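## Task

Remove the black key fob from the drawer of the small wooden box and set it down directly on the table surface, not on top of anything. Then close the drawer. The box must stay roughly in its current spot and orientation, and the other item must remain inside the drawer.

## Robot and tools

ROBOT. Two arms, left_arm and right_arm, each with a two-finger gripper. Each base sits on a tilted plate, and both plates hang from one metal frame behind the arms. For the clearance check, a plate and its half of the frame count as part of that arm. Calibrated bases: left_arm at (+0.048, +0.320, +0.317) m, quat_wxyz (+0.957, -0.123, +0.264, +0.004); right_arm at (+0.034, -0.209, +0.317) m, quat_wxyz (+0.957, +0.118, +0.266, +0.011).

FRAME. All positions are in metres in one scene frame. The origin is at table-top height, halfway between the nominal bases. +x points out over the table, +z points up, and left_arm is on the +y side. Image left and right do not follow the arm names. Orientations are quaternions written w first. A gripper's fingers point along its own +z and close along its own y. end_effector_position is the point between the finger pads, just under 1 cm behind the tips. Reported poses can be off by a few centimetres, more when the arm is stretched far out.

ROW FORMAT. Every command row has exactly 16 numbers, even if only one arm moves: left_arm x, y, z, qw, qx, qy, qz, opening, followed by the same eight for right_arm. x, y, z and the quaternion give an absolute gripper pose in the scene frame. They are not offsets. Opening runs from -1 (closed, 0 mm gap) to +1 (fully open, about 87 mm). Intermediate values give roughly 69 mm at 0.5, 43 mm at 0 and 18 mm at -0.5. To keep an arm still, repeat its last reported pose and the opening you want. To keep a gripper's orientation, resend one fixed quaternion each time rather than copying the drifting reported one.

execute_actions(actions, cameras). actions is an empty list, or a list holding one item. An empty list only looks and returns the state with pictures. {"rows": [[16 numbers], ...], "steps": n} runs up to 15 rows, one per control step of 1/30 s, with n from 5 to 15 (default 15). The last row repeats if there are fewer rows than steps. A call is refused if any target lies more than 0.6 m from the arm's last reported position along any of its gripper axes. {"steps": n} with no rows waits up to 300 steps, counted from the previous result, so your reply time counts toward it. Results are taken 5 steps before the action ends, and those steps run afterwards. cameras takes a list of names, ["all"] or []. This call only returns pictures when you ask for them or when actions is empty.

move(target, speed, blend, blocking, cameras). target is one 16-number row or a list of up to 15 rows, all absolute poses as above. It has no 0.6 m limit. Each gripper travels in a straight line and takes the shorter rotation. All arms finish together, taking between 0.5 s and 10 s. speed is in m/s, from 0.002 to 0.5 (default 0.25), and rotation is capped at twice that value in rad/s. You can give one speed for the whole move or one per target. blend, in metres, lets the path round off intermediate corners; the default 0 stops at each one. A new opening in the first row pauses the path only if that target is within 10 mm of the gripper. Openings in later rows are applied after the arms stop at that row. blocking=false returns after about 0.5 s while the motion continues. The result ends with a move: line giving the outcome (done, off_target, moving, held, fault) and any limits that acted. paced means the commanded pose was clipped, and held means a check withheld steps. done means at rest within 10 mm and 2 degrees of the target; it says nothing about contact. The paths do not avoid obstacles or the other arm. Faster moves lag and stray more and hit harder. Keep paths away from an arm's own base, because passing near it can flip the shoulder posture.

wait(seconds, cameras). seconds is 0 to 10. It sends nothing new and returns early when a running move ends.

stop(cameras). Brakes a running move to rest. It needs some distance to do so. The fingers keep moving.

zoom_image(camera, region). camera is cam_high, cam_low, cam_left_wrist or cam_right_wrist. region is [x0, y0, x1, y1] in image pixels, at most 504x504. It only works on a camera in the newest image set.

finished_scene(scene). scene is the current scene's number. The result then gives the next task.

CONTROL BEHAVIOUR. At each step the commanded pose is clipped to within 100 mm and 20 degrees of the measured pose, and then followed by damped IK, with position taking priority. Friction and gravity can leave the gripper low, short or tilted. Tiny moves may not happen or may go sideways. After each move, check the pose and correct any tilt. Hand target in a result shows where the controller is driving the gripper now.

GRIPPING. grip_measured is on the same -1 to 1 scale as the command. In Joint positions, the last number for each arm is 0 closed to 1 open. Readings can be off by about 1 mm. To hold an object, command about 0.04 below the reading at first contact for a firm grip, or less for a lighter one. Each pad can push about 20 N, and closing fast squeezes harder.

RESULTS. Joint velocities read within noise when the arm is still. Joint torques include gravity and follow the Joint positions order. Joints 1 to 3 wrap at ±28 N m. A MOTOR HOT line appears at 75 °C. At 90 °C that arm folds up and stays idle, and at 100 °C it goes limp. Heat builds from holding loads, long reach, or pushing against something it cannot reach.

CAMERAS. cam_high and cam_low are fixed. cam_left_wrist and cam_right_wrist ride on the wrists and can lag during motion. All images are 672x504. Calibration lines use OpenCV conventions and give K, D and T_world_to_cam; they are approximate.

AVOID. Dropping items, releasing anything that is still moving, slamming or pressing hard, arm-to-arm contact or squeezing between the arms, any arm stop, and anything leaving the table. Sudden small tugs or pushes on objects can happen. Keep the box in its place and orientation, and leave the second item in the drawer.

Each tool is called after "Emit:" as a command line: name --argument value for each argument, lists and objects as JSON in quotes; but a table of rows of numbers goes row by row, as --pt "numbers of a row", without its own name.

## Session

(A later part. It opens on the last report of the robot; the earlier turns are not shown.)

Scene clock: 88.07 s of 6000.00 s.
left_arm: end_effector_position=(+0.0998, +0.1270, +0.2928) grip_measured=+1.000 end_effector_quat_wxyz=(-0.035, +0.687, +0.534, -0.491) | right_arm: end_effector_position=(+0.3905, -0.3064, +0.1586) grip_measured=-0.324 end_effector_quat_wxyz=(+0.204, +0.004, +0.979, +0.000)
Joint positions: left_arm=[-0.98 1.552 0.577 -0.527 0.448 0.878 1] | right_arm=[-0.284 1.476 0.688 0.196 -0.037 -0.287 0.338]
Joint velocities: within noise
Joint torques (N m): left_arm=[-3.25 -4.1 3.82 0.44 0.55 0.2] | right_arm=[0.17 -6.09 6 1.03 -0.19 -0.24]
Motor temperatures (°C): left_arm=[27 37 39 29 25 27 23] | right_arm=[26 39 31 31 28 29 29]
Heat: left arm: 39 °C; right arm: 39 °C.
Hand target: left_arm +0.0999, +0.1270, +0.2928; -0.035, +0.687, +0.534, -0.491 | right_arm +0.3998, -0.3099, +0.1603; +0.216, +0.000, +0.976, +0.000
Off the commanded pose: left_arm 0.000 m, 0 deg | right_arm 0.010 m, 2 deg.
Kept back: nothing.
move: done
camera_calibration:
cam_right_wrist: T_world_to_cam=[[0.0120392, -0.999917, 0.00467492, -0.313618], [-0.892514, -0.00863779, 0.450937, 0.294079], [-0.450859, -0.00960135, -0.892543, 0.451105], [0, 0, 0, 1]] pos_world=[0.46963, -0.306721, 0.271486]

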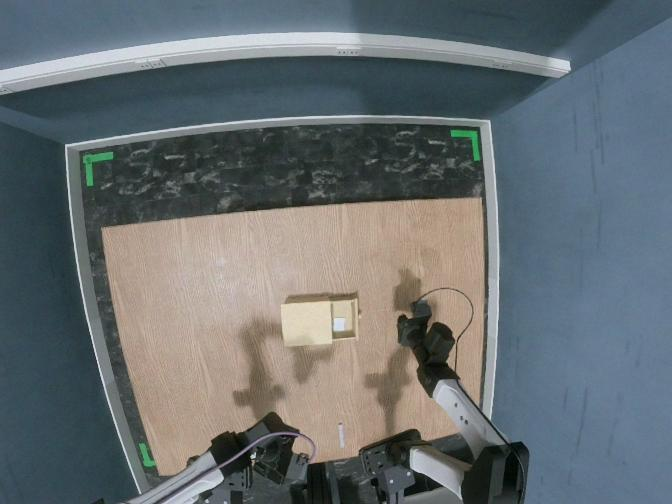

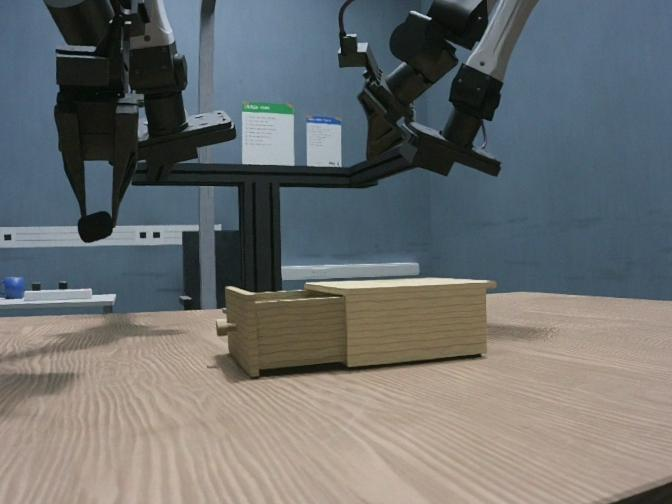

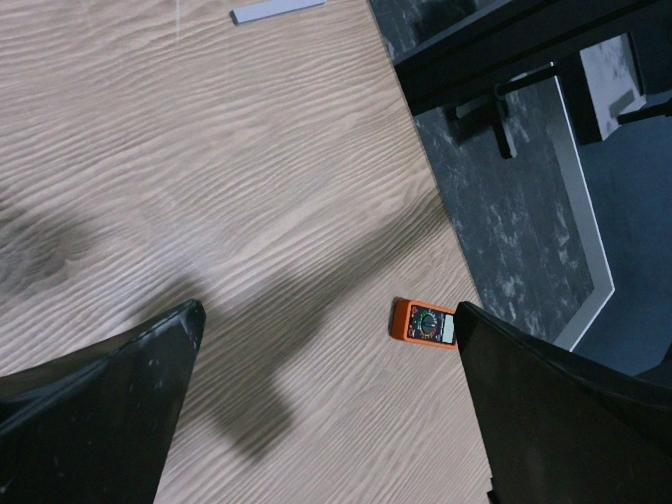

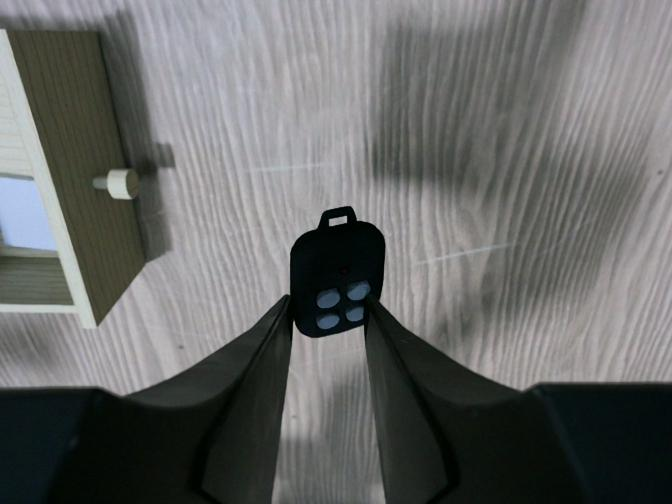

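Emit:
move --pt "0.0998 0.1270 0.2928 -0.035 0.687 0.534 -0.491 1 0.40 -0.31 0.10 0.0696 -0.0055 0.9945 -0.0783 -1" --pt "0.0998 0.1270 0.2928 -0.035 0.687 0.534 -0.491 1 0.40 -0.31 0.05 0.0696 -0.0055 0.9945 -0.0783 -1" --speed 0.1 --blend 0.01

Emit:
zoom_image --camera "cam_low" --region '[0, 180, 252, 369]'

Scene clock: 91.20 s of 6000.00 s.
left_arm: end_effector_position=(+0.0998, +0.1270, +0.2928) grip_measured=+1.000 end_effector_quat_wxyz=(-0.035, +0.687, +0.534, -0.491) | right_arm: end_effector_position=(+0.3966, -0.3057, +0.0545) grip_measured=-0.324 end_effector_quat_wxyz=(+0.066, -0.010, +0.995, -0.072)
Joint positions: left_arm=[-0.98 1.552 0.577 -0.527 0.448 0.878 1] | right_arm=[-0.195 1.985 1.055 0.101 0.24 -0.26 0.338]
Joint velocities: within noise
Joint torques (N m): left_arm=[-3.22 -4.1 3.81 0.42 0.55 0.19] | right_arm=[0.94 -7.09 4.4 0.61 0.09 -0.1]
Motor temperatures (°C): left_arm=[27 37 39 29 25 27 23] | right_arm=[26 39 31 31 28 29 29]
Heat: left arm: 39 °C; right arm: 39 °C.
Hand target: left_arm +0.0999, +0.1270, +0.2928; -0.035, +0.687, +0.534, -0.491 | right_arm +0.3998, -0.3100, +0.0502; +0.069, -0.005, +0.994, -0.078
Off the commanded pose: left_arm 0.000 m, 0 deg | right_arm 0.007 m, 1 deg.
Kept back: nothing.
move: done
camera_calibration:
cam_right_wrist: T_world_to_cam=[[0.0305333, -0.988846, 0.145778, -0.324106], [-0.733844, 0.0768441, 0.674957, 0.297394], [-0.678631, -0.127587, -0.723313, 0.406046], [0, 0, 0, 1]] pos_world=[0.503692, -0.291538, 0.140217]

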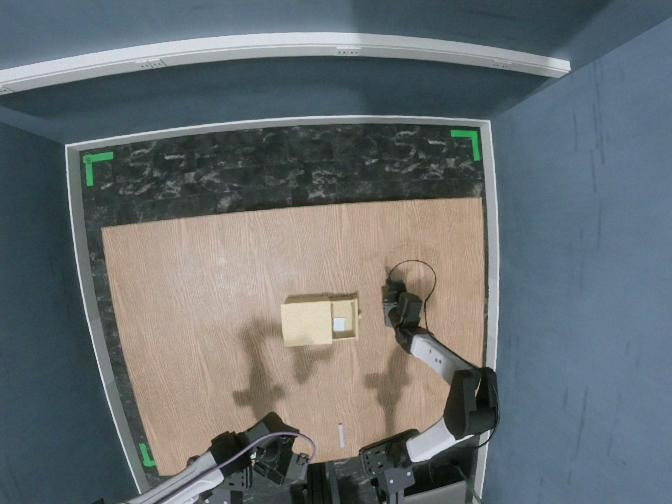

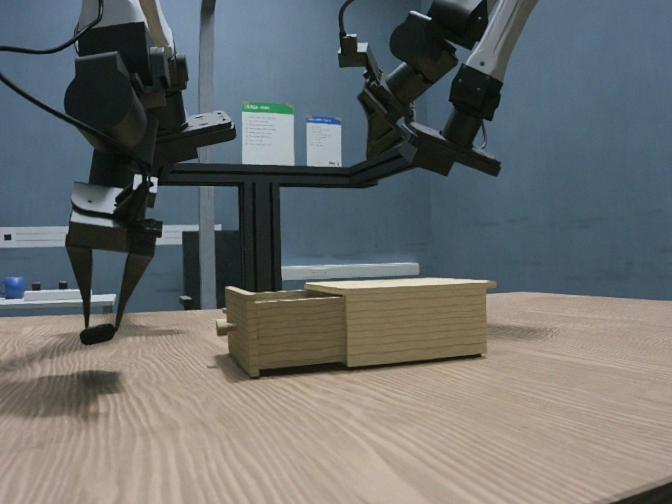

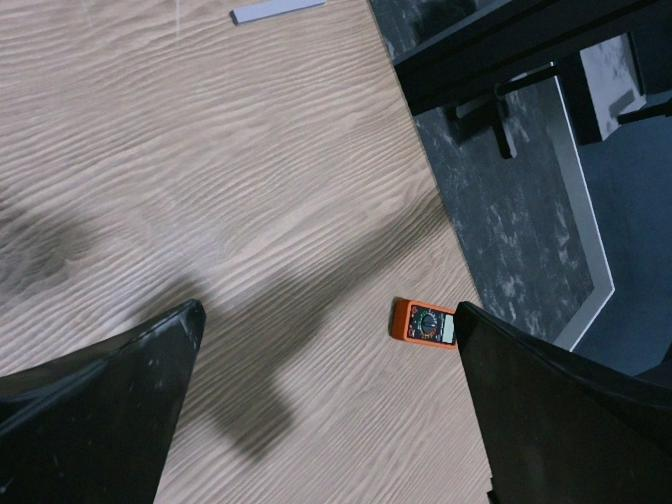

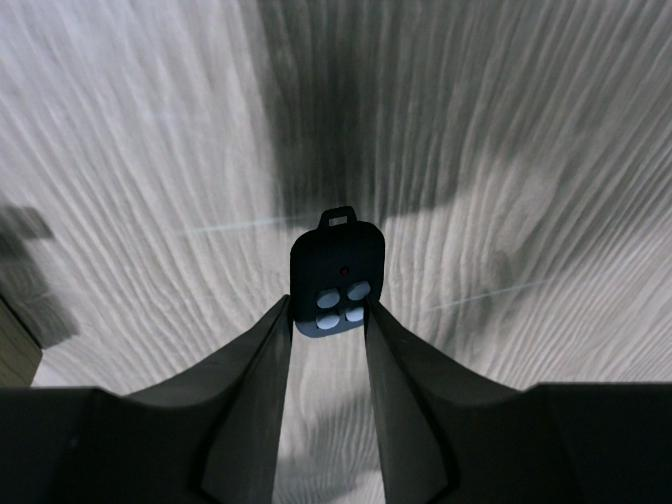

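Scaled by 2.000 from the camera's 672x504 image, which has a finer 960x720 frame.

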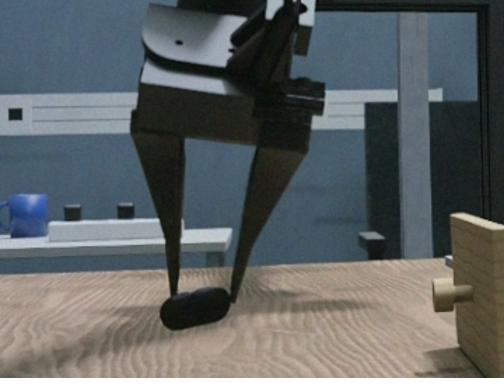

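Emit:
move --target '[0.0998, 0.1270, 0.2928, -0.035, 0.687, 0.534, -0.491, 1, 0.40, -0.31, 0.026, 0.0690, -0.0103, 0.9866, -0.1475, -1]' --speed 0.05 --cameras '["cam_low","cam_right_wrist"]'

Emit:
zoom_image --camera "cam_low" --region '[0, 240, 200, 390]'

Scene clock: 93.47 s of 6000.00 s.
left_arm: end_effector_position=(+0.0998, +0.1270, +0.2928) grip_measured=+1.000 end_effector_quat_wxyz=(-0.035, +0.687, +0.534, -0.491) | right_arm: end_effector_position=(+0.3952, -0.3123, +0.0300) grip_measured=-0.324 end_effector_quat_wxyz=(+0.063, -0.013, +0.988, -0.142)
Joint positions: left_arm=[-0.98 1.552 0.577 -0.527 0.448 0.878 1] | right_arm=[-0.16 2.102 1.085 0.212 0.401 -0.26 0.338]
Joint velocities: within noise
Joint torques (N m): left_arm=[-3.21 -4.04 3.84 0.43 0.54 0.18] | right_arm=[2.8 -7.02 3.84 0.72 0.24 0]
Motor temperatures (°C): left_arm=[27 37 39 29 25 27 23] | right_arm=[26 39 31 31 28 29 29]
Heat: left arm: 39 °C; right arm: 39 °C.
Hand target: left_arm +0.0999, +0.1270, +0.2928; -0.035, +0.687, +0.534, -0.491 | right_arm +0.3998, -0.3100, +0.0262; +0.069, -0.010, +0.987, -0.147
Off the commanded pose: left_arm 0.000 m, 0 deg | right_arm 0.007 m, 1 deg.
Kept back: nothing.
move: done
camera_calibration:
cam_right_wrist: T_world_to_cam=[[0.0288795, -0.958713, 0.282904, -0.321134], [-0.730842, 0.172831, 0.660302, 0.342678], [-0.681935, -0.225827, -0.695677, 0.356324], [0, 0, 0, 1]] pos_world=[0.502708, -0.286633, 0.112465]
Images, in order (width x height): cam_low 672x504, cam_right_wrist 672x504.

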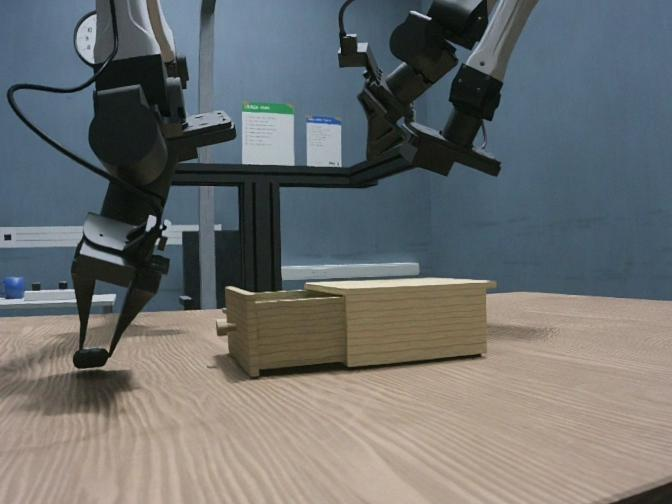

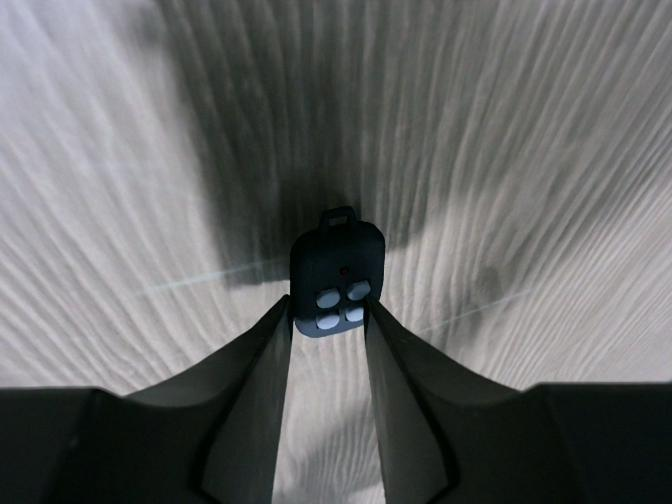

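Scaled by 2.520 from the camera's 672x504 image, which has a finer 960x720 frame.

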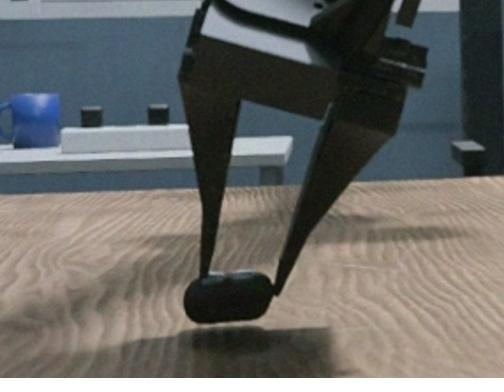

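Emit:
move --target '[0.0998, 0.1270, 0.2928, -0.035, 0.687, 0.534, -0.491, 1, 0.402, -0.31, 0.015, 0.0690, -0.0103, 0.9866, -0.1475, -1]' --speed 0.03 --cameras '["cam_low","cam_right_wrist"]'

Emit:
zoom_image --camera "cam_low" --region '[0, 240, 200, 390]'

Scene clock: 94.40 s of 6000.00 s.
left_arm: end_effector_position=(+0.0998, +0.1270, +0.2928) grip_measured=+1.000 end_effector_quat_wxyz=(-0.035, +0.687, +0.534, -0.491) | right_arm: end_effector_position=(+0.3981, -0.3119, +0.0214) grip_measured=-0.324 end_effector_quat_wxyz=(+0.063, -0.013, +0.987, -0.145)
Joint positions: left_arm=[-0.98 1.552 0.577 -0.527 0.448 0.878 1] | right_arm=[-0.159 2.139 1.114 0.222 0.406 -0.26 0.338]
Joint velocities: within noise
Joint torques (N m): left_arm=[-3.21 -4.1 3.84 0.44 0.55 0.2] | right_arm=[2.43 -6.65 4.12 0.73 0.19 -0.05]
Motor temperatures (°C): left_arm=[27 37 39 29 25 27 23] | right_arm=[26 39 31 31 28 29 29]
Heat: left arm: 39 °C; right arm: 39 °C.
Hand target: left_arm +0.0999, +0.1270, +0.2928; -0.035, +0.687, +0.534, -0.491 | right_arm +0.4017, -0.3099, +0.0152; +0.069, -0.010, +0.987, -0.147
Off the commanded pose: left_arm 0.000 m, 0 deg | right_arm 0.008 m, 1 deg.
Kept back: nothing.
move: done
camera_calibration:
cam_right_wrist: T_world_to_cam=[[0.0278886, -0.957191, 0.288109, -0.317627], [-0.731856, 0.176771, 0.658133, 0.352093], [-0.680888, -0.229209, -0.695596, 0.350936], [0, 0, 0, 1]] pos_world=[0.505488, -0.285832, 0.103897]
Images, in order (width x height): cam_low 672x504, cam_right_wrist 672x504.

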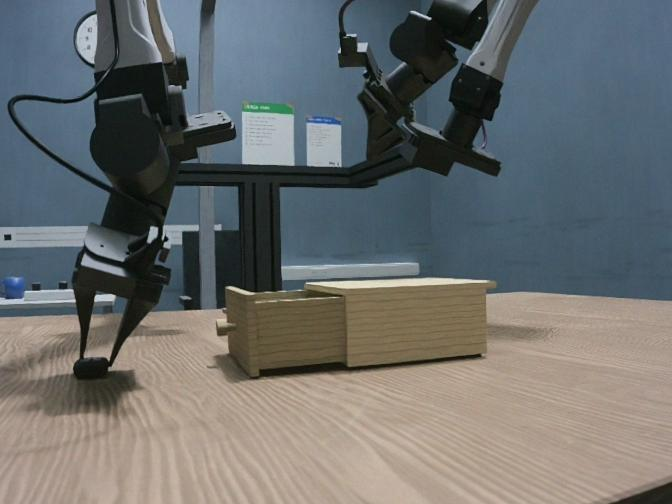

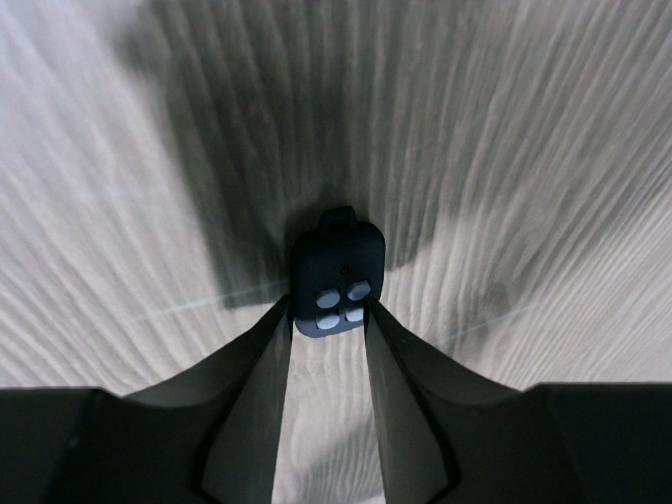

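Scaled by 2.520 from the camera's 672x504 image, which has a finer 960x720 frame.

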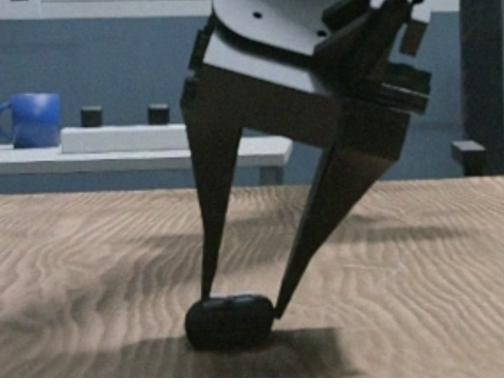

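Emit:
move --target '[0.0998, 0.1270, 0.2928, -0.035, 0.687, 0.534, -0.491, 1, 0.402, -0.31, 0.009, 0.0690, -0.0103, 0.9866, -0.1475, -1]' --speed 0.03 --cameras '["cam_low"]'

Emit:
zoom_image --camera "cam_low" --region '[50, 315, 150, 390]'

Scene clock: 95.33 s of 6000.00 s.
left_arm: end_effector_position=(+0.0998, +0.1270, +0.2928) grip_measured=+1.000 end_effector_quat_wxyz=(-0.035, +0.687, +0.534, -0.491) | right_arm: end_effector_position=(+0.3979, -0.3115, +0.0204) grip_measured=-0.324 end_effector_quat_wxyz=(+0.060, -0.015, +0.986, -0.153)
Joint positions: left_arm=[-0.98 1.552 0.577 -0.527 0.448 0.878 1] | right_arm=[-0.151 2.149 1.122 0.22 0.429 -0.26 0.338]
Joint velocities: within noise
Joint torques (N m): left_arm=[-3.23 -4.07 3.78 0.43 0.54 0.19] | right_arm=[1.62 -5.81 4.45 0.87 -0.04 -0.06]
Motor temperatures (°C): left_arm=[27 37 39 29 25 27 23] | right_arm=[26 39 31 31 28 29 29]
Heat: left arm: 39 °C; right arm: 39 °C.
Hand target: left_arm +0.0999, +0.1270, +0.2928; -0.035, +0.687, +0.534, -0.491 | right_arm +0.4016, -0.3099, +0.0096; +0.069, -0.010, +0.987, -0.147
Off the commanded pose: left_arm 0.000 m, 0 deg | right_arm 0.012 m, 1 deg.
Kept back: nothing.
move: off_target (right_arm)
Images, in order (width x height): cam_low 672x504.

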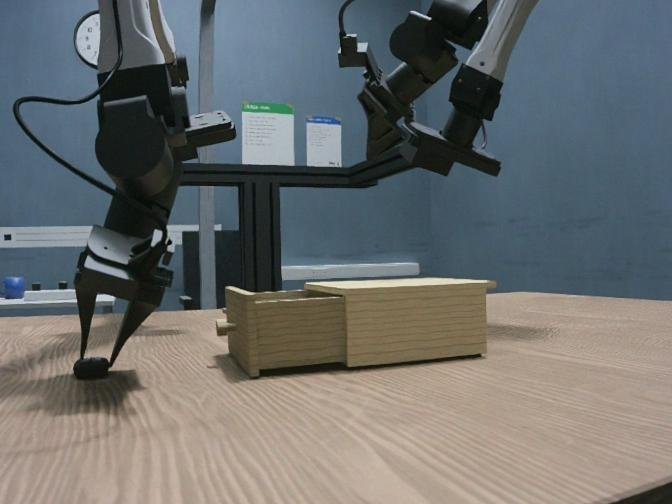

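Scaled by 5.040 from the camera's 672x504 image, which has a finer 960x720 frame.

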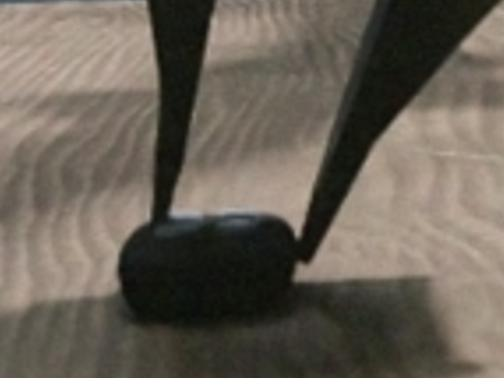

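Emit:
execute_actions --actions '[{"rows": [[0.0998, 0.1270, 0.2928, -0.035, 0.687, 0.534, -0.491, 1, 0.402, -0.31, 0.015, 0.0690, -0.0103, 0.9866, -0.1475, -0.5],[0.0998, 0.1270, 0.2928, -0.035, 0.687, 0.534, -0.491, 1, 0.402, -0.31, 0.015, 0.0690, -0.0103, 0.9866, -0.1475, -0.36],[0.0998, 0.1270, 0.2928, -0.035, 0.687, 0.534, -0.491, 1, 0.402, -0.31, 0.015, 0.0690, -0.0103, 0.9866, -0.1475, -0.33],[0.0998, 0.1270, 0.2928, -0.035, 0.687, 0.534, -0.491, 1, 0.402, -0.31, 0.015, 0.0690, -0.0103, 0.9866, -0.1475, -0.31],[0.0998, 0.1270, 0.2928, -0.035, 0.687, 0.534, -0.491, 1, 0.402, -0.31, 0.015, 0.0690, -0.0103, 0.9866, -0.1475, -0.29],[0.0998, 0.1270, 0.2928, -0.035, 0.687, 0.534, -0.491, 1, 0.402, -0.31, 0.015, 0.0690, -0.0103, 0.9866, -0.1475, -0.26],[0.0998, 0.1270, 0.2928, -0.035, 0.687, 0.534, -0.491, 1, 0.402, -0.31, 0.015, 0.0690, -0.0103, 0.9866, -0.1475, -0.23],[0.0998, 0.1270, 0.2928, -0.035, 0.687, 0.534, -0.491, 1, 0.402, -0.31, 0.015, 0.0690, -0.0103, 0.9866, -0.1475, -0.20],[0.0998, 0.1270, 0.2928, -0.035, 0.687, 0.534, -0.491, 1, 0.402, -0.31, 0.015, 0.0690, -0.0103, 0.9866, -0.1475, -0.16],[0.0998, 0.1270, 0.2928, -0.035, 0.687, 0.534, -0.491, 1, 0.402, -0.31, 0.015, 0.0690, -0.0103, 0.9866, -0.1475, -0.12],[0.0998, 0.1270, 0.2928, -0.035, 0.687, 0.534, -0.491, 1, 0.402, -0.31, 0.015, 0.0690, -0.0103, 0.9866, -0.1475, -0.06],[0.0998, 0.1270, 0.2928, -0.035, 0.687, 0.534, -0.491, 1, 0.402, -0.31, 0.015, 0.0690, -0.0103, 0.9866, -0.1475, 0.0],[0.0998, 0.1270, 0.2928, -0.035, 0.687, 0.534, -0.491, 1, 0.402, -0.31, 0.015, 0.0690, -0.0103, 0.9866, -0.1475, 0.05],[0.0998, 0.1270, 0.2928, -0.035, 0.687, 0.534, -0.491, 1, 0.402, -0.31, 0.015, 0.0690, -0.0103, 0.9866, -0.1475, 0.1]], "steps": 15}]'

Emit:
execute_actions --actions '[]' --cameras '["cam_low", "cam_right_wrist"]'

Emit:
zoom_image --camera "cam_low" --region '[50, 315, 150, 390]'

Scene clock: 96.23 s of 6000.00 s.
left_arm: end_effector_position=(+0.0998, +0.1270, +0.2928) grip_measured=+1.000 end_effector_quat_wxyz=(-0.035, +0.687, +0.534, -0.491) | right_arm: end_effector_position=(+0.3983, -0.3111, +0.0204) grip_measured=-0.141 end_effector_quat_wxyz=(+0.061, -0.016, +0.986, -0.152)
Joint positions: left_arm=[-0.98 1.552 0.577 -0.527 0.448 0.878 1] | right_arm=[-0.15 2.149 1.122 0.22 0.427 -0.26 0.429]
Joint velocities: left_arm=[within noise] | right_arm=[-0.007 0.007 -0.017 0.066 -0.066 0.066 0.469]
Joint torques (N m): left_arm=[-3.21 -4.03 3.82 0.44 0.54 0.19] | right_arm=[1.78 -7.42 3.14 0.72 0.01 -0.04]
Motor temperatures (°C): left_arm=[27 37 39 29 25 27 23] | right_arm=[26 39 31 31 28 29 29]
Heat: left arm: 39 °C; right arm: 39 °C.
Steps of this call (1-17: nothing new was sent; 18-27: this action's first 10). Readings (end_effector_position of left_arm | right_arm):
18: (+0.0998, +0.1270, +0.2928) | (+0.3980, -0.3114, +0.0205)
19: (+0.0998, +0.1270, +0.2928) | (+0.3980, -0.3114, +0.0205)
21: (+0.0998, +0.1270, +0.2928) | (+0.3980, -0.3114, +0.0205)
25: (+0.0998, +0.1270, +0.2928) | (+0.3980, -0.3115, +0.0205)
27: the state above

Scene clock: 96.40 s of 6000.00 s.
left_arm: end_effector_position=(+0.0998, +0.1270, +0.2928) grip_measured=+1.000 end_effector_quat_wxyz=(-0.035, +0.687, +0.534, -0.491) | right_arm: end_effector_position=(+0.3993, -0.3109, +0.0203) grip_measured=+0.093 end_effector_quat_wxyz=(+0.063, -0.015, +0.986, -0.151)
Joint positions: left_arm=[-0.98 1.552 0.577 -0.527 0.448 0.878 1] | right_arm=[-0.15 2.149 1.122 0.224 0.425 -0.26 0.547]
Joint velocities: left_arm=[within noise] | right_arm=[-0.007 -0.002 -0.007 -0.051 -0.007 -0.007 0.143]
Joint torques (N m): left_arm=[-3.23 -4.08 3.85 0.42 0.53 0.18] | right_arm=[1.76 -7.27 3.18 0.73 0.05 -0.06]
Motor temperatures (°C): left_arm=[27 37 39 29 25 27 23] | right_arm=[26 39 31 31 28 29 29]
Heat: left arm: 39 °C; right arm: 39 °C.
Hand target: left_arm +0.0999, +0.1270, +0.2928; -0.035, +0.687, +0.534, -0.491 | right_arm +0.4020, -0.3100, +0.0152; +0.069, -0.010, +0.987, -0.148
Off the commanded pose: left_arm 0.000 m, 0 deg | right_arm 0.006 m, 1 deg.
Steps of this call (1-5: your previous action's last 5). Readings (end_effector_position of left_arm | right_arm):
1: (+0.0998, +0.1270, +0.2928) | (+0.3986, -0.3110, +0.0203)
2: (+0.0998, +0.1270, +0.2928) | (+0.3989, -0.3110, +0.0203)
4: (+0.0998, +0.1270, +0.2928) | (+0.3993, -0.3109, +0.0202)
5: the state above
camera_calibration:
cam_right_wrist: T_world_to_cam=[[0.0316408, -0.952956, 0.301452, -0.316835], [-0.731145, 0.183574, 0.657059, 0.355388], [-0.681488, -0.241195, -0.690941, 0.347568], [0, 0, 0, 1]] pos_world=[0.506729, -0.283339, 0.102148]
Images, in order (width x height): cam_low 672x504, cam_right_wrist 672x504.

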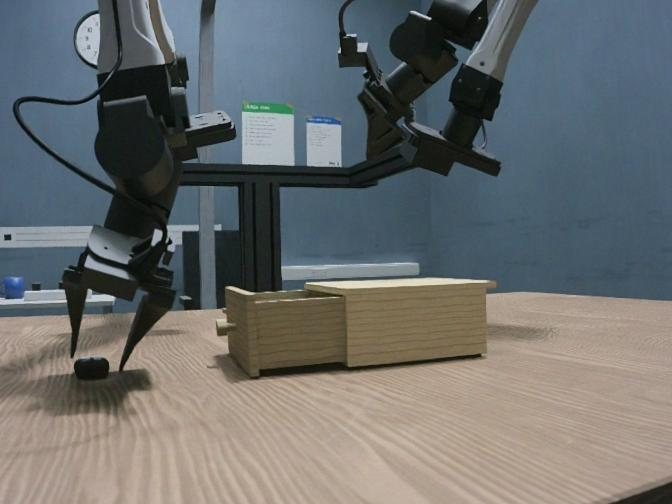

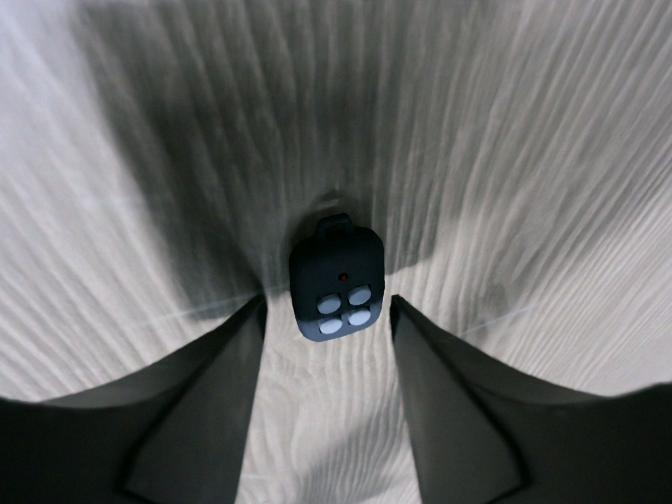

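Scaled by 5.040 from the camera's 672x504 image, which has a finer 960x720 frame.

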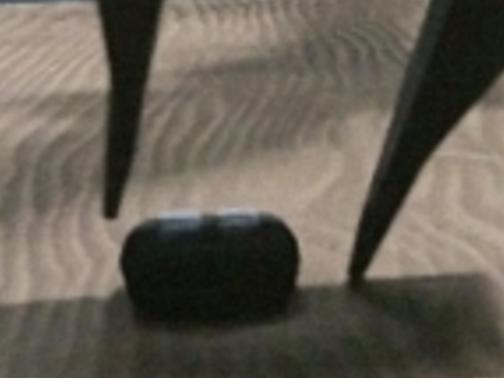

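Emit:
move --pt "0.0998 0.1270 0.2928 -0.035 0.687 0.534 -0.491 1 0.402 -0.311 0.08 0.0690 -0.0103 0.9866 -0.1475 0.1" --pt "0.0998 0.1270 0.2928 -0.035 0.687 0.534 -0.491 1 0.40 -0.20 0.20 0.2164 0 0.9763 0 0.1" --speed '[0.05, 0.15]' --blend 0.02

Scene clock: 100.30 s of 6000.00 s.
left_arm: end_effector_position=(+0.0998, +0.1270, +0.2928) grip_measured=+1.000 end_effector_quat_wxyz=(-0.035, +0.687, +0.534, -0.491) | right_arm: end_effector_position=(+0.3992, -0.2031, +0.1922) grip_measured=+0.100 end_effector_quat_wxyz=(+0.208, -0.004, +0.978, -0.008)
Joint positions: left_arm=[-0.98 1.552 0.577 -0.527 0.448 0.878 1] | right_arm=[0.135 1.415 0.679 0.122 0.322 -0.068 0.55]
Joint velocities: within noise
Joint torques (N m): left_arm=[-3.19 -4.07 3.84 0.43 0.54 0.2] | right_arm=[3.1 -8.62 3.82 0.81 -0.09 -0.03]
Motor temperatures (°C): left_arm=[27 37 39 29 25 27 23] | right_arm=[26 39 31 31 28 29 29]
Heat: left arm: 39 °C; right arm: 39 °C.
Hand target: left_arm +0.0999, +0.1270, +0.2928; -0.035, +0.687, +0.534, -0.491 | right_arm +0.4000, -0.2000, +0.1996; +0.216, +0.000, +0.976, +0.000
Off the commanded pose: left_arm 0.000 m, 0 deg | right_arm 0.008 m, 1 deg.
Kept back: nothing.
move: done
camera_calibration:
cam_right_wrist: T_world_to_cam=[[0.0240727, -0.999411, 0.0244478, -0.219051], [-0.896453, -0.0107558, 0.443008, 0.290254], [-0.442485, -0.0325807, -0.896184, 0.478786], [0, 0, 0, 1]] pos_world=[0.477327, -0.200201, 0.305851]

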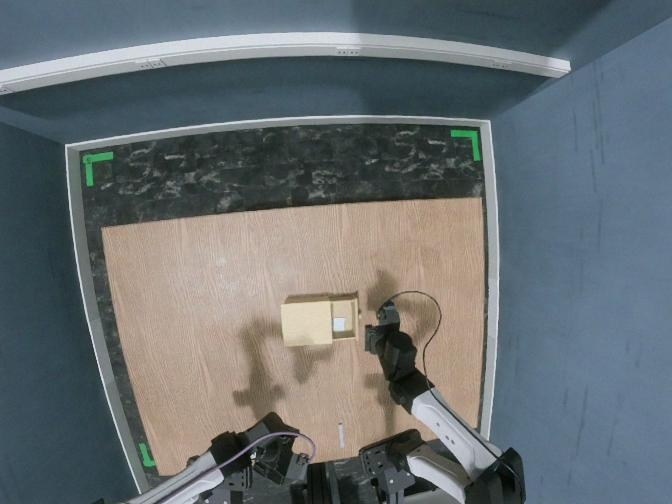

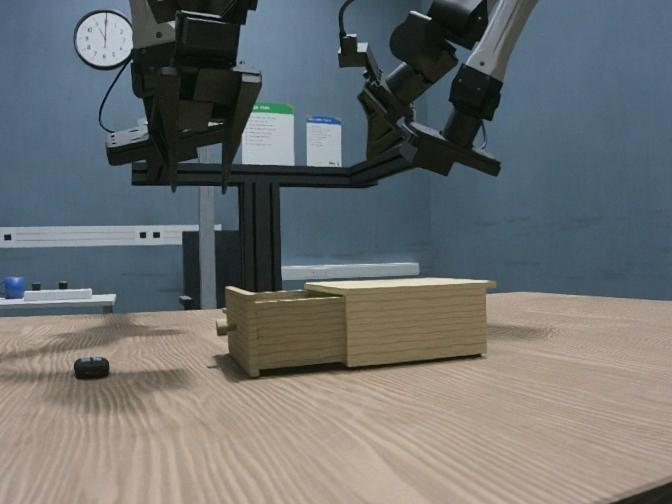

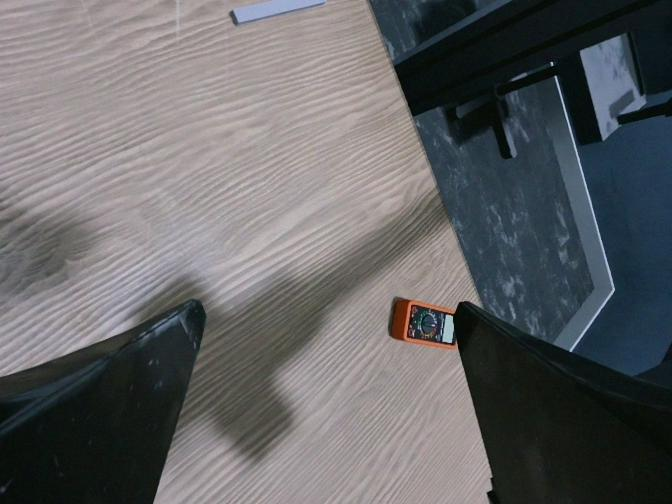

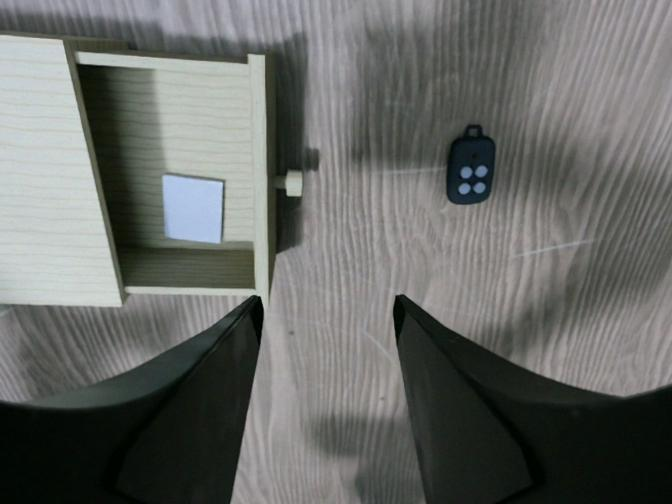

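Emit:
move --target '[0.0998, 0.1270, 0.2928, -0.035, 0.687, 0.534, -0.491, 1, 0.395, -0.24, 0.16, 0, 0.7071, 0.7071, 0, 0.1]' --speed 0.3

Scene clock: 104.13 s of 6000.00 s.
left_arm: end_effector_position=(+0.0998, +0.1270, +0.2928) grip_measured=+1.000 end_effector_quat_wxyz=(-0.035, +0.687, +0.534, -0.491) | right_arm: end_effector_position=(+0.3939, -0.2387, +0.1630) grip_measured=+0.100 end_effector_quat_wxyz=(+0.007, +0.701, +0.713, +0.002)
Joint positions: left_arm=[-0.98 1.552 0.577 -0.527 0.448 0.878 1] | right_arm=[-0.162 1.576 0.932 -0.339 0.153 1.369 0.55]
Joint velocities: within noise
Joint torques (N m): left_arm=[-3.23 -4.07 3.82 0.43 0.54 0.21] | right_arm=[0.29 -5.82 6.06 0.02 -0.03 -0.03]
Motor temperatures (°C): left_arm=[27 37 39 29 25 27 23] | right_arm=[26 39 31 31 28 29 29]
Heat: left arm: 39 °C; right arm: 39 °C.
Hand target: left_arm +0.0999, +0.1270, +0.2928; -0.035, +0.687, +0.534, -0.491 | right_arm +0.3949, -0.2400, +0.1600; +0.000, +0.707, +0.707, +0.000
Off the commanded pose: left_arm 0.000 m, 0 deg | right_arm 0.003 m, 1 deg.
Kept back: nothing.
move: done
camera_calibration:
cam_right_wrist: T_world_to_cam=[[-0.999194, -0.0372179, -0.0150631, 0.385347], [-0.0354966, 0.643524, 0.764602, 0.0626745], [-0.0187634, 0.76452, -0.644327, 0.431359], [0, 0, 0, 1]] pos_world=[0.395355, -0.355773, 0.235819]

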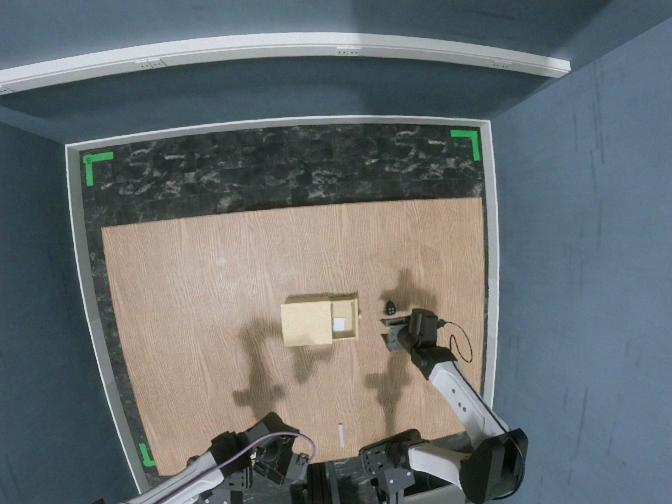

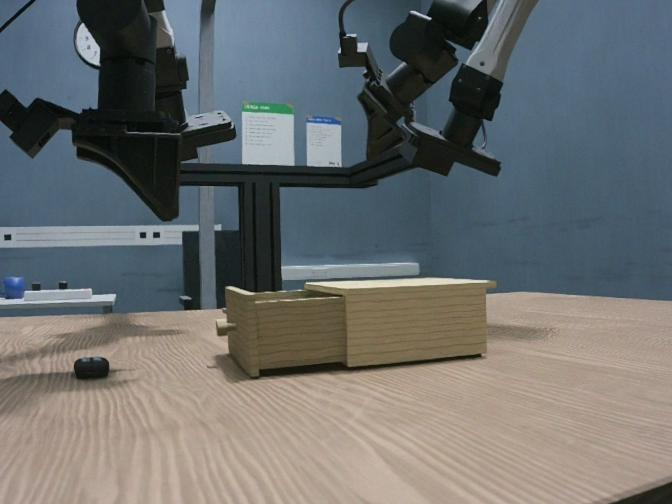

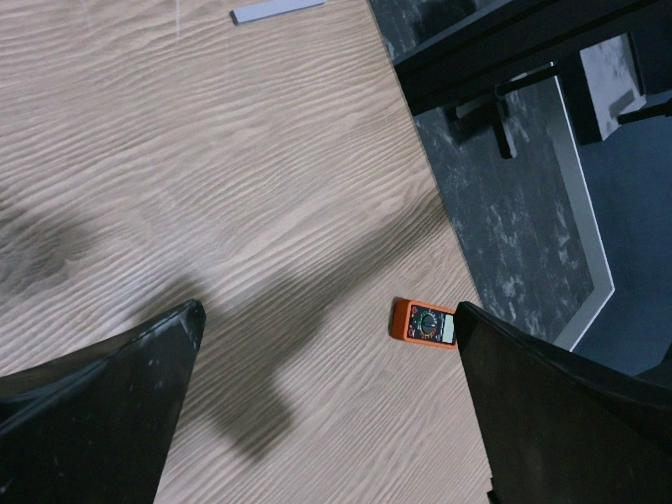

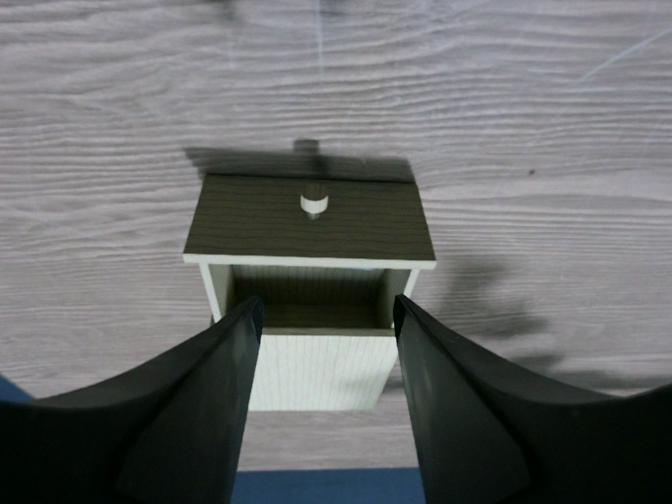

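Emit:
move --pt "0.0998 0.1270 0.2928 -0.035 0.687 0.534 -0.491 1 0.404 -0.235 0.10 0 0.7071 0.7071 0 0.1" --pt "0.0998 0.1270 0.2928 -0.035 0.687 0.534 -0.491 1 0.405 -0.232 0.036 0 0.7071 0.7071 0 0.1" --speed 0.12 --blend 0.02

Scene clock: 106.63 s of 6000.00 s.
left_arm: end_effector_position=(+0.0998, +0.1270, +0.2928) grip_measured=+1.000 end_effector_quat_wxyz=(-0.035, +0.687, +0.534, -0.491) | right_arm: end_effector_position=(+0.4032, -0.2294, +0.0411) grip_measured=+0.100 end_effector_quat_wxyz=(-0.002, +0.707, +0.707, -0.003)
Joint positions: left_arm=[-0.98 1.552 0.577 -0.527 0.448 0.878 1] | right_arm=[-0.183 2.043 1.083 -0.04 0.14 1.371 0.55]
Joint velocities: within noise
Joint torques (N m): left_arm=[-3.22 -4.07 3.79 0.43 0.54 0.19] | right_arm=[0.66 -6.82 3.41 0.29 -0.02 -0.26]
Motor temperatures (°C): left_arm=[27 37 39 29 25 27 23] | right_arm=[26 39 31 31 28 29 29]
Heat: left arm: 39 °C; right arm: 39 °C.
Hand target: left_arm +0.0999, +0.1270, +0.2928; -0.035, +0.687, +0.534, -0.491 | right_arm +0.4049, -0.2319, +0.0361; +0.000, +0.707, +0.707, +0.000
Off the commanded pose: left_arm 0.000 m, 0 deg | right_arm 0.006 m, 0 deg.
Kept back: nothing.
move: done
camera_calibration:
cam_right_wrist: T_world_to_cam=[[-0.99977, -0.0209016, 0.00470347, 0.396375], [-0.00975814, 0.639702, 0.768561, 0.13881], [-0.019073, 0.768339, -0.639759, 0.346742], [0, 0, 0, 1]] pos_world=[0.404252, -0.346928, 0.113283]

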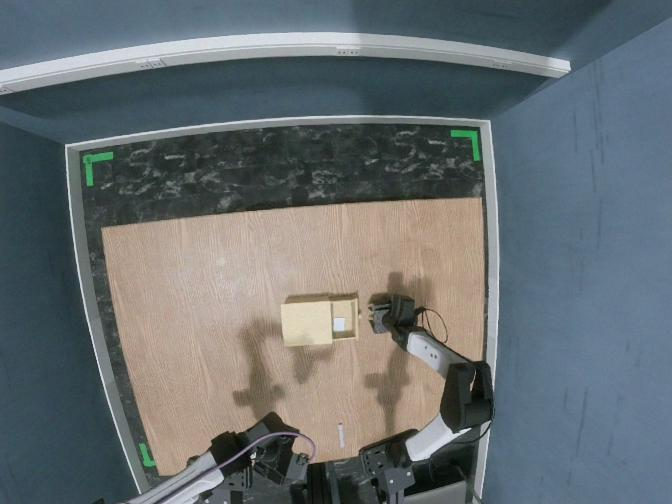

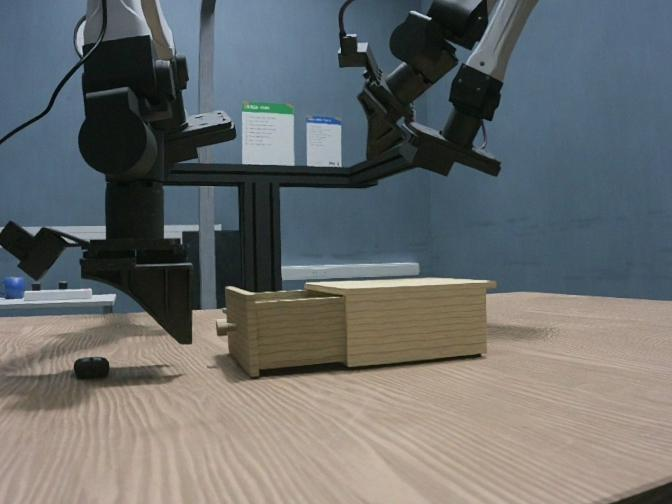

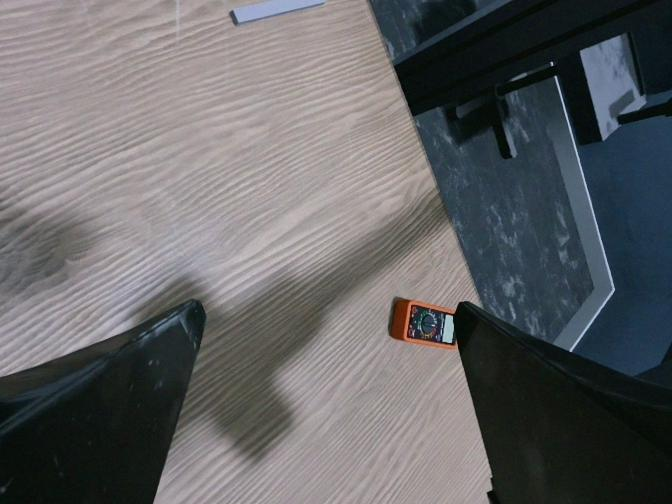

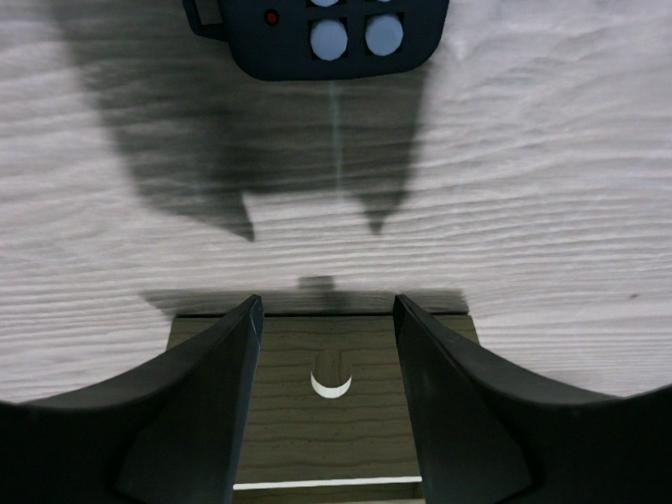

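Emit:
move --target '[0.0998, 0.1270, 0.2928, -0.035, 0.687, 0.534, -0.491, 1, 0.405, -0.175, 0.036, 0, 0.7071, 0.7071, 0, 0.1]' --speed 0.05 --cameras '["cam_low","cam_right_wrist"]'

Scene clock: 108.30 s of 6000.00 s.
left_arm: end_effector_position=(+0.0998, +0.1270, +0.2928) grip_measured=+1.000 end_effector_quat_wxyz=(-0.035, +0.687, +0.534, -0.491) | right_arm: end_effector_position=(+0.4096, -0.1828, +0.0413) grip_measured=+0.100 end_effector_quat_wxyz=(+0.004, +0.709, +0.705, +0.001)
Joint positions: left_arm=[-0.98 1.552 0.577 -0.527 0.448 0.878 1] | right_arm=[-0.058 2.069 1.083 -0.018 0.207 1.481 0.55]
Joint velocities: within noise
Joint torques (N m): left_arm=[-3.22 -4.1 3.84 0.42 0.54 0.19] | right_arm=[3.82 -6.5 2.02 0.3 0.1 -0.09]
Motor temperatures (°C): left_arm=[27 37 39 29 25 27 23] | right_arm=[26 39 31 30 28 29 29]
Heat: left arm: 39 °C; right arm: 39 °C.
Hand target: left_arm +0.0999, +0.1270, +0.2928; -0.035, +0.687, +0.534, -0.491 | right_arm +0.4049, -0.1751, +0.0363; +0.000, +0.707, +0.707, +0.000
Off the commanded pose: left_arm 0.000 m, 0 deg | right_arm 0.011 m, 1 deg.
Kept back: nothing.
move: off_target (right_arm)
camera_calibration:
cam_right_wrist: T_world_to_cam=[[-0.999834, -0.0156609, -0.00928984, 0.405288], [-0.017169, 0.640871, 0.767456, 0.112146], [-0.0060655, 0.767489, -0.641034, 0.305732], [0, 0, 0, 1]] pos_world=[0.409, -0.30017, 0.113683]
Images, in order (width x height): cam_low 672x504, cam_right_wrist 672x504.

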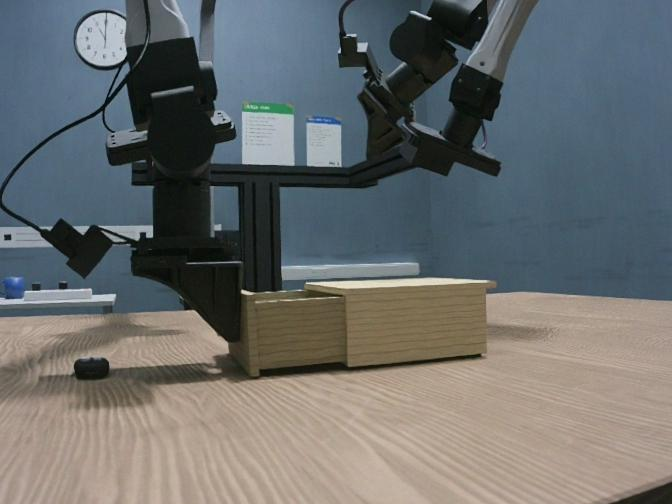

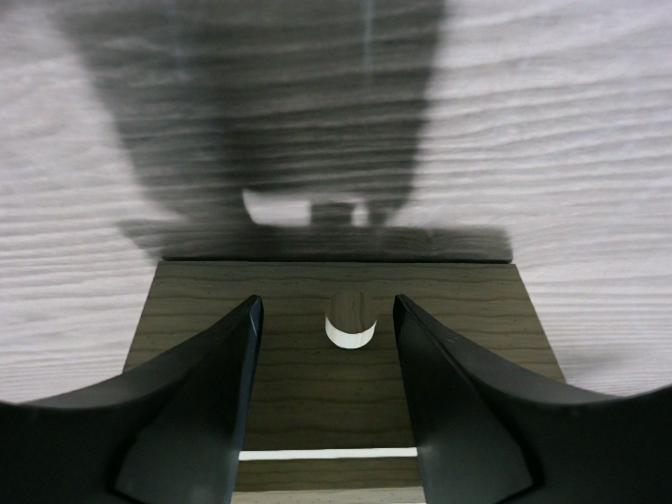

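Emit:
move --target '[0.0998, 0.1270, 0.2928, -0.035, 0.687, 0.534, -0.491, 1, 0.395, -0.165, 0.036, 0, 0.7071, 0.7071, 0, 0.1]' --speed 0.05 --cameras '["cam_low","cam_right_wrist"]'

Scene clock: 109.23 s of 6000.00 s.
left_arm: end_effector_position=(+0.0998, +0.1270, +0.2928) grip_measured=+1.000 end_effector_quat_wxyz=(-0.035, +0.687, +0.534, -0.491) | right_arm: end_effector_position=(+0.4044, -0.1822, +0.0390) grip_measured=+0.100 end_effector_quat_wxyz=(+0.018, +0.717, +0.697, -0.006)
Joint positions: left_arm=[-0.98 1.552 0.577 -0.527 0.448 0.878 1] | right_arm=[-0.045 2.069 1.046 0.027 0.243 1.512 0.55]
Joint velocities: within noise
Joint torques (N m): left_arm=[-3.21 -4.08 3.85 0.43 0.54 0.19] | right_arm=[5.11 -6.64 1.28 0.2 -0.12 -0.19]
Motor temperatures (°C): left_arm=[27 37 38 29 25 27 23] | right_arm=[26 39 31 30 28 29 29]
Heat: left arm: 38 °C; right arm: 39 °C.
Hand target: left_arm +0.0999, +0.1270, +0.2928; -0.035, +0.687, +0.534, -0.491 | right_arm +0.3948, -0.1655, +0.0365; +0.000, +0.707, +0.707, +0.000
Off the commanded pose: left_arm 0.000 m, 0 deg | right_arm 0.020 m, 3 deg.
Kept back: nothing.
move: off_target (right_arm)
camera_calibration:
cam_right_wrist: T_world_to_cam=[[-0.999807, 0.00718637, -0.0182803, 0.404582], [-0.008909, 0.66352, 0.748106, 0.115014], [0.0175055, 0.748124, -0.663327, 0.291578], [0, 0, 0, 1]] pos_world=[0.400424, -0.297359, 0.114765]
Images, in order (width x height): cam_low 672x504, cam_right_wrist 672x504.

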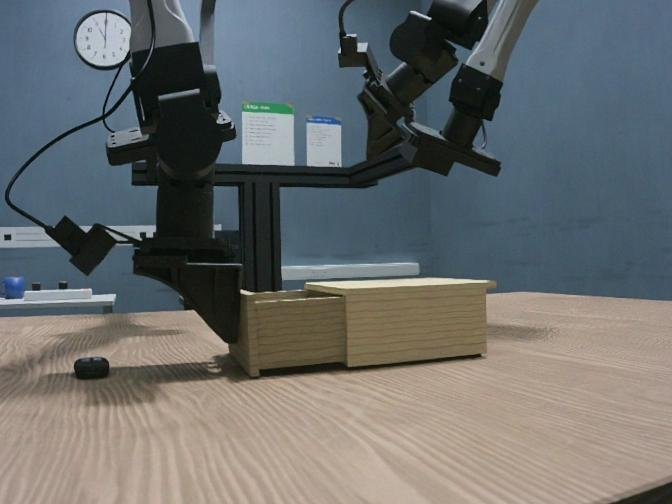

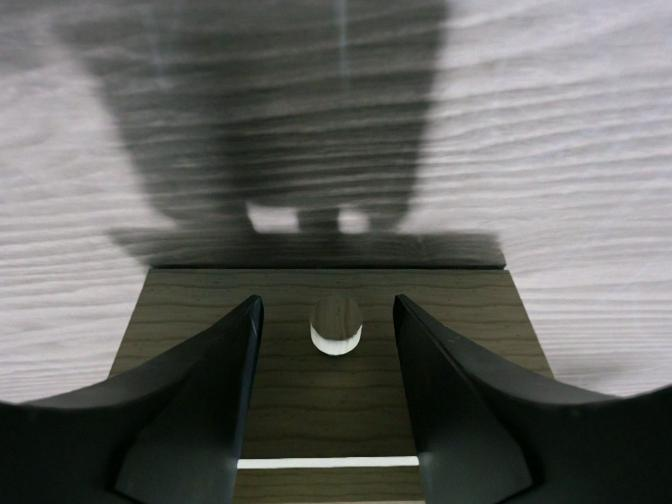

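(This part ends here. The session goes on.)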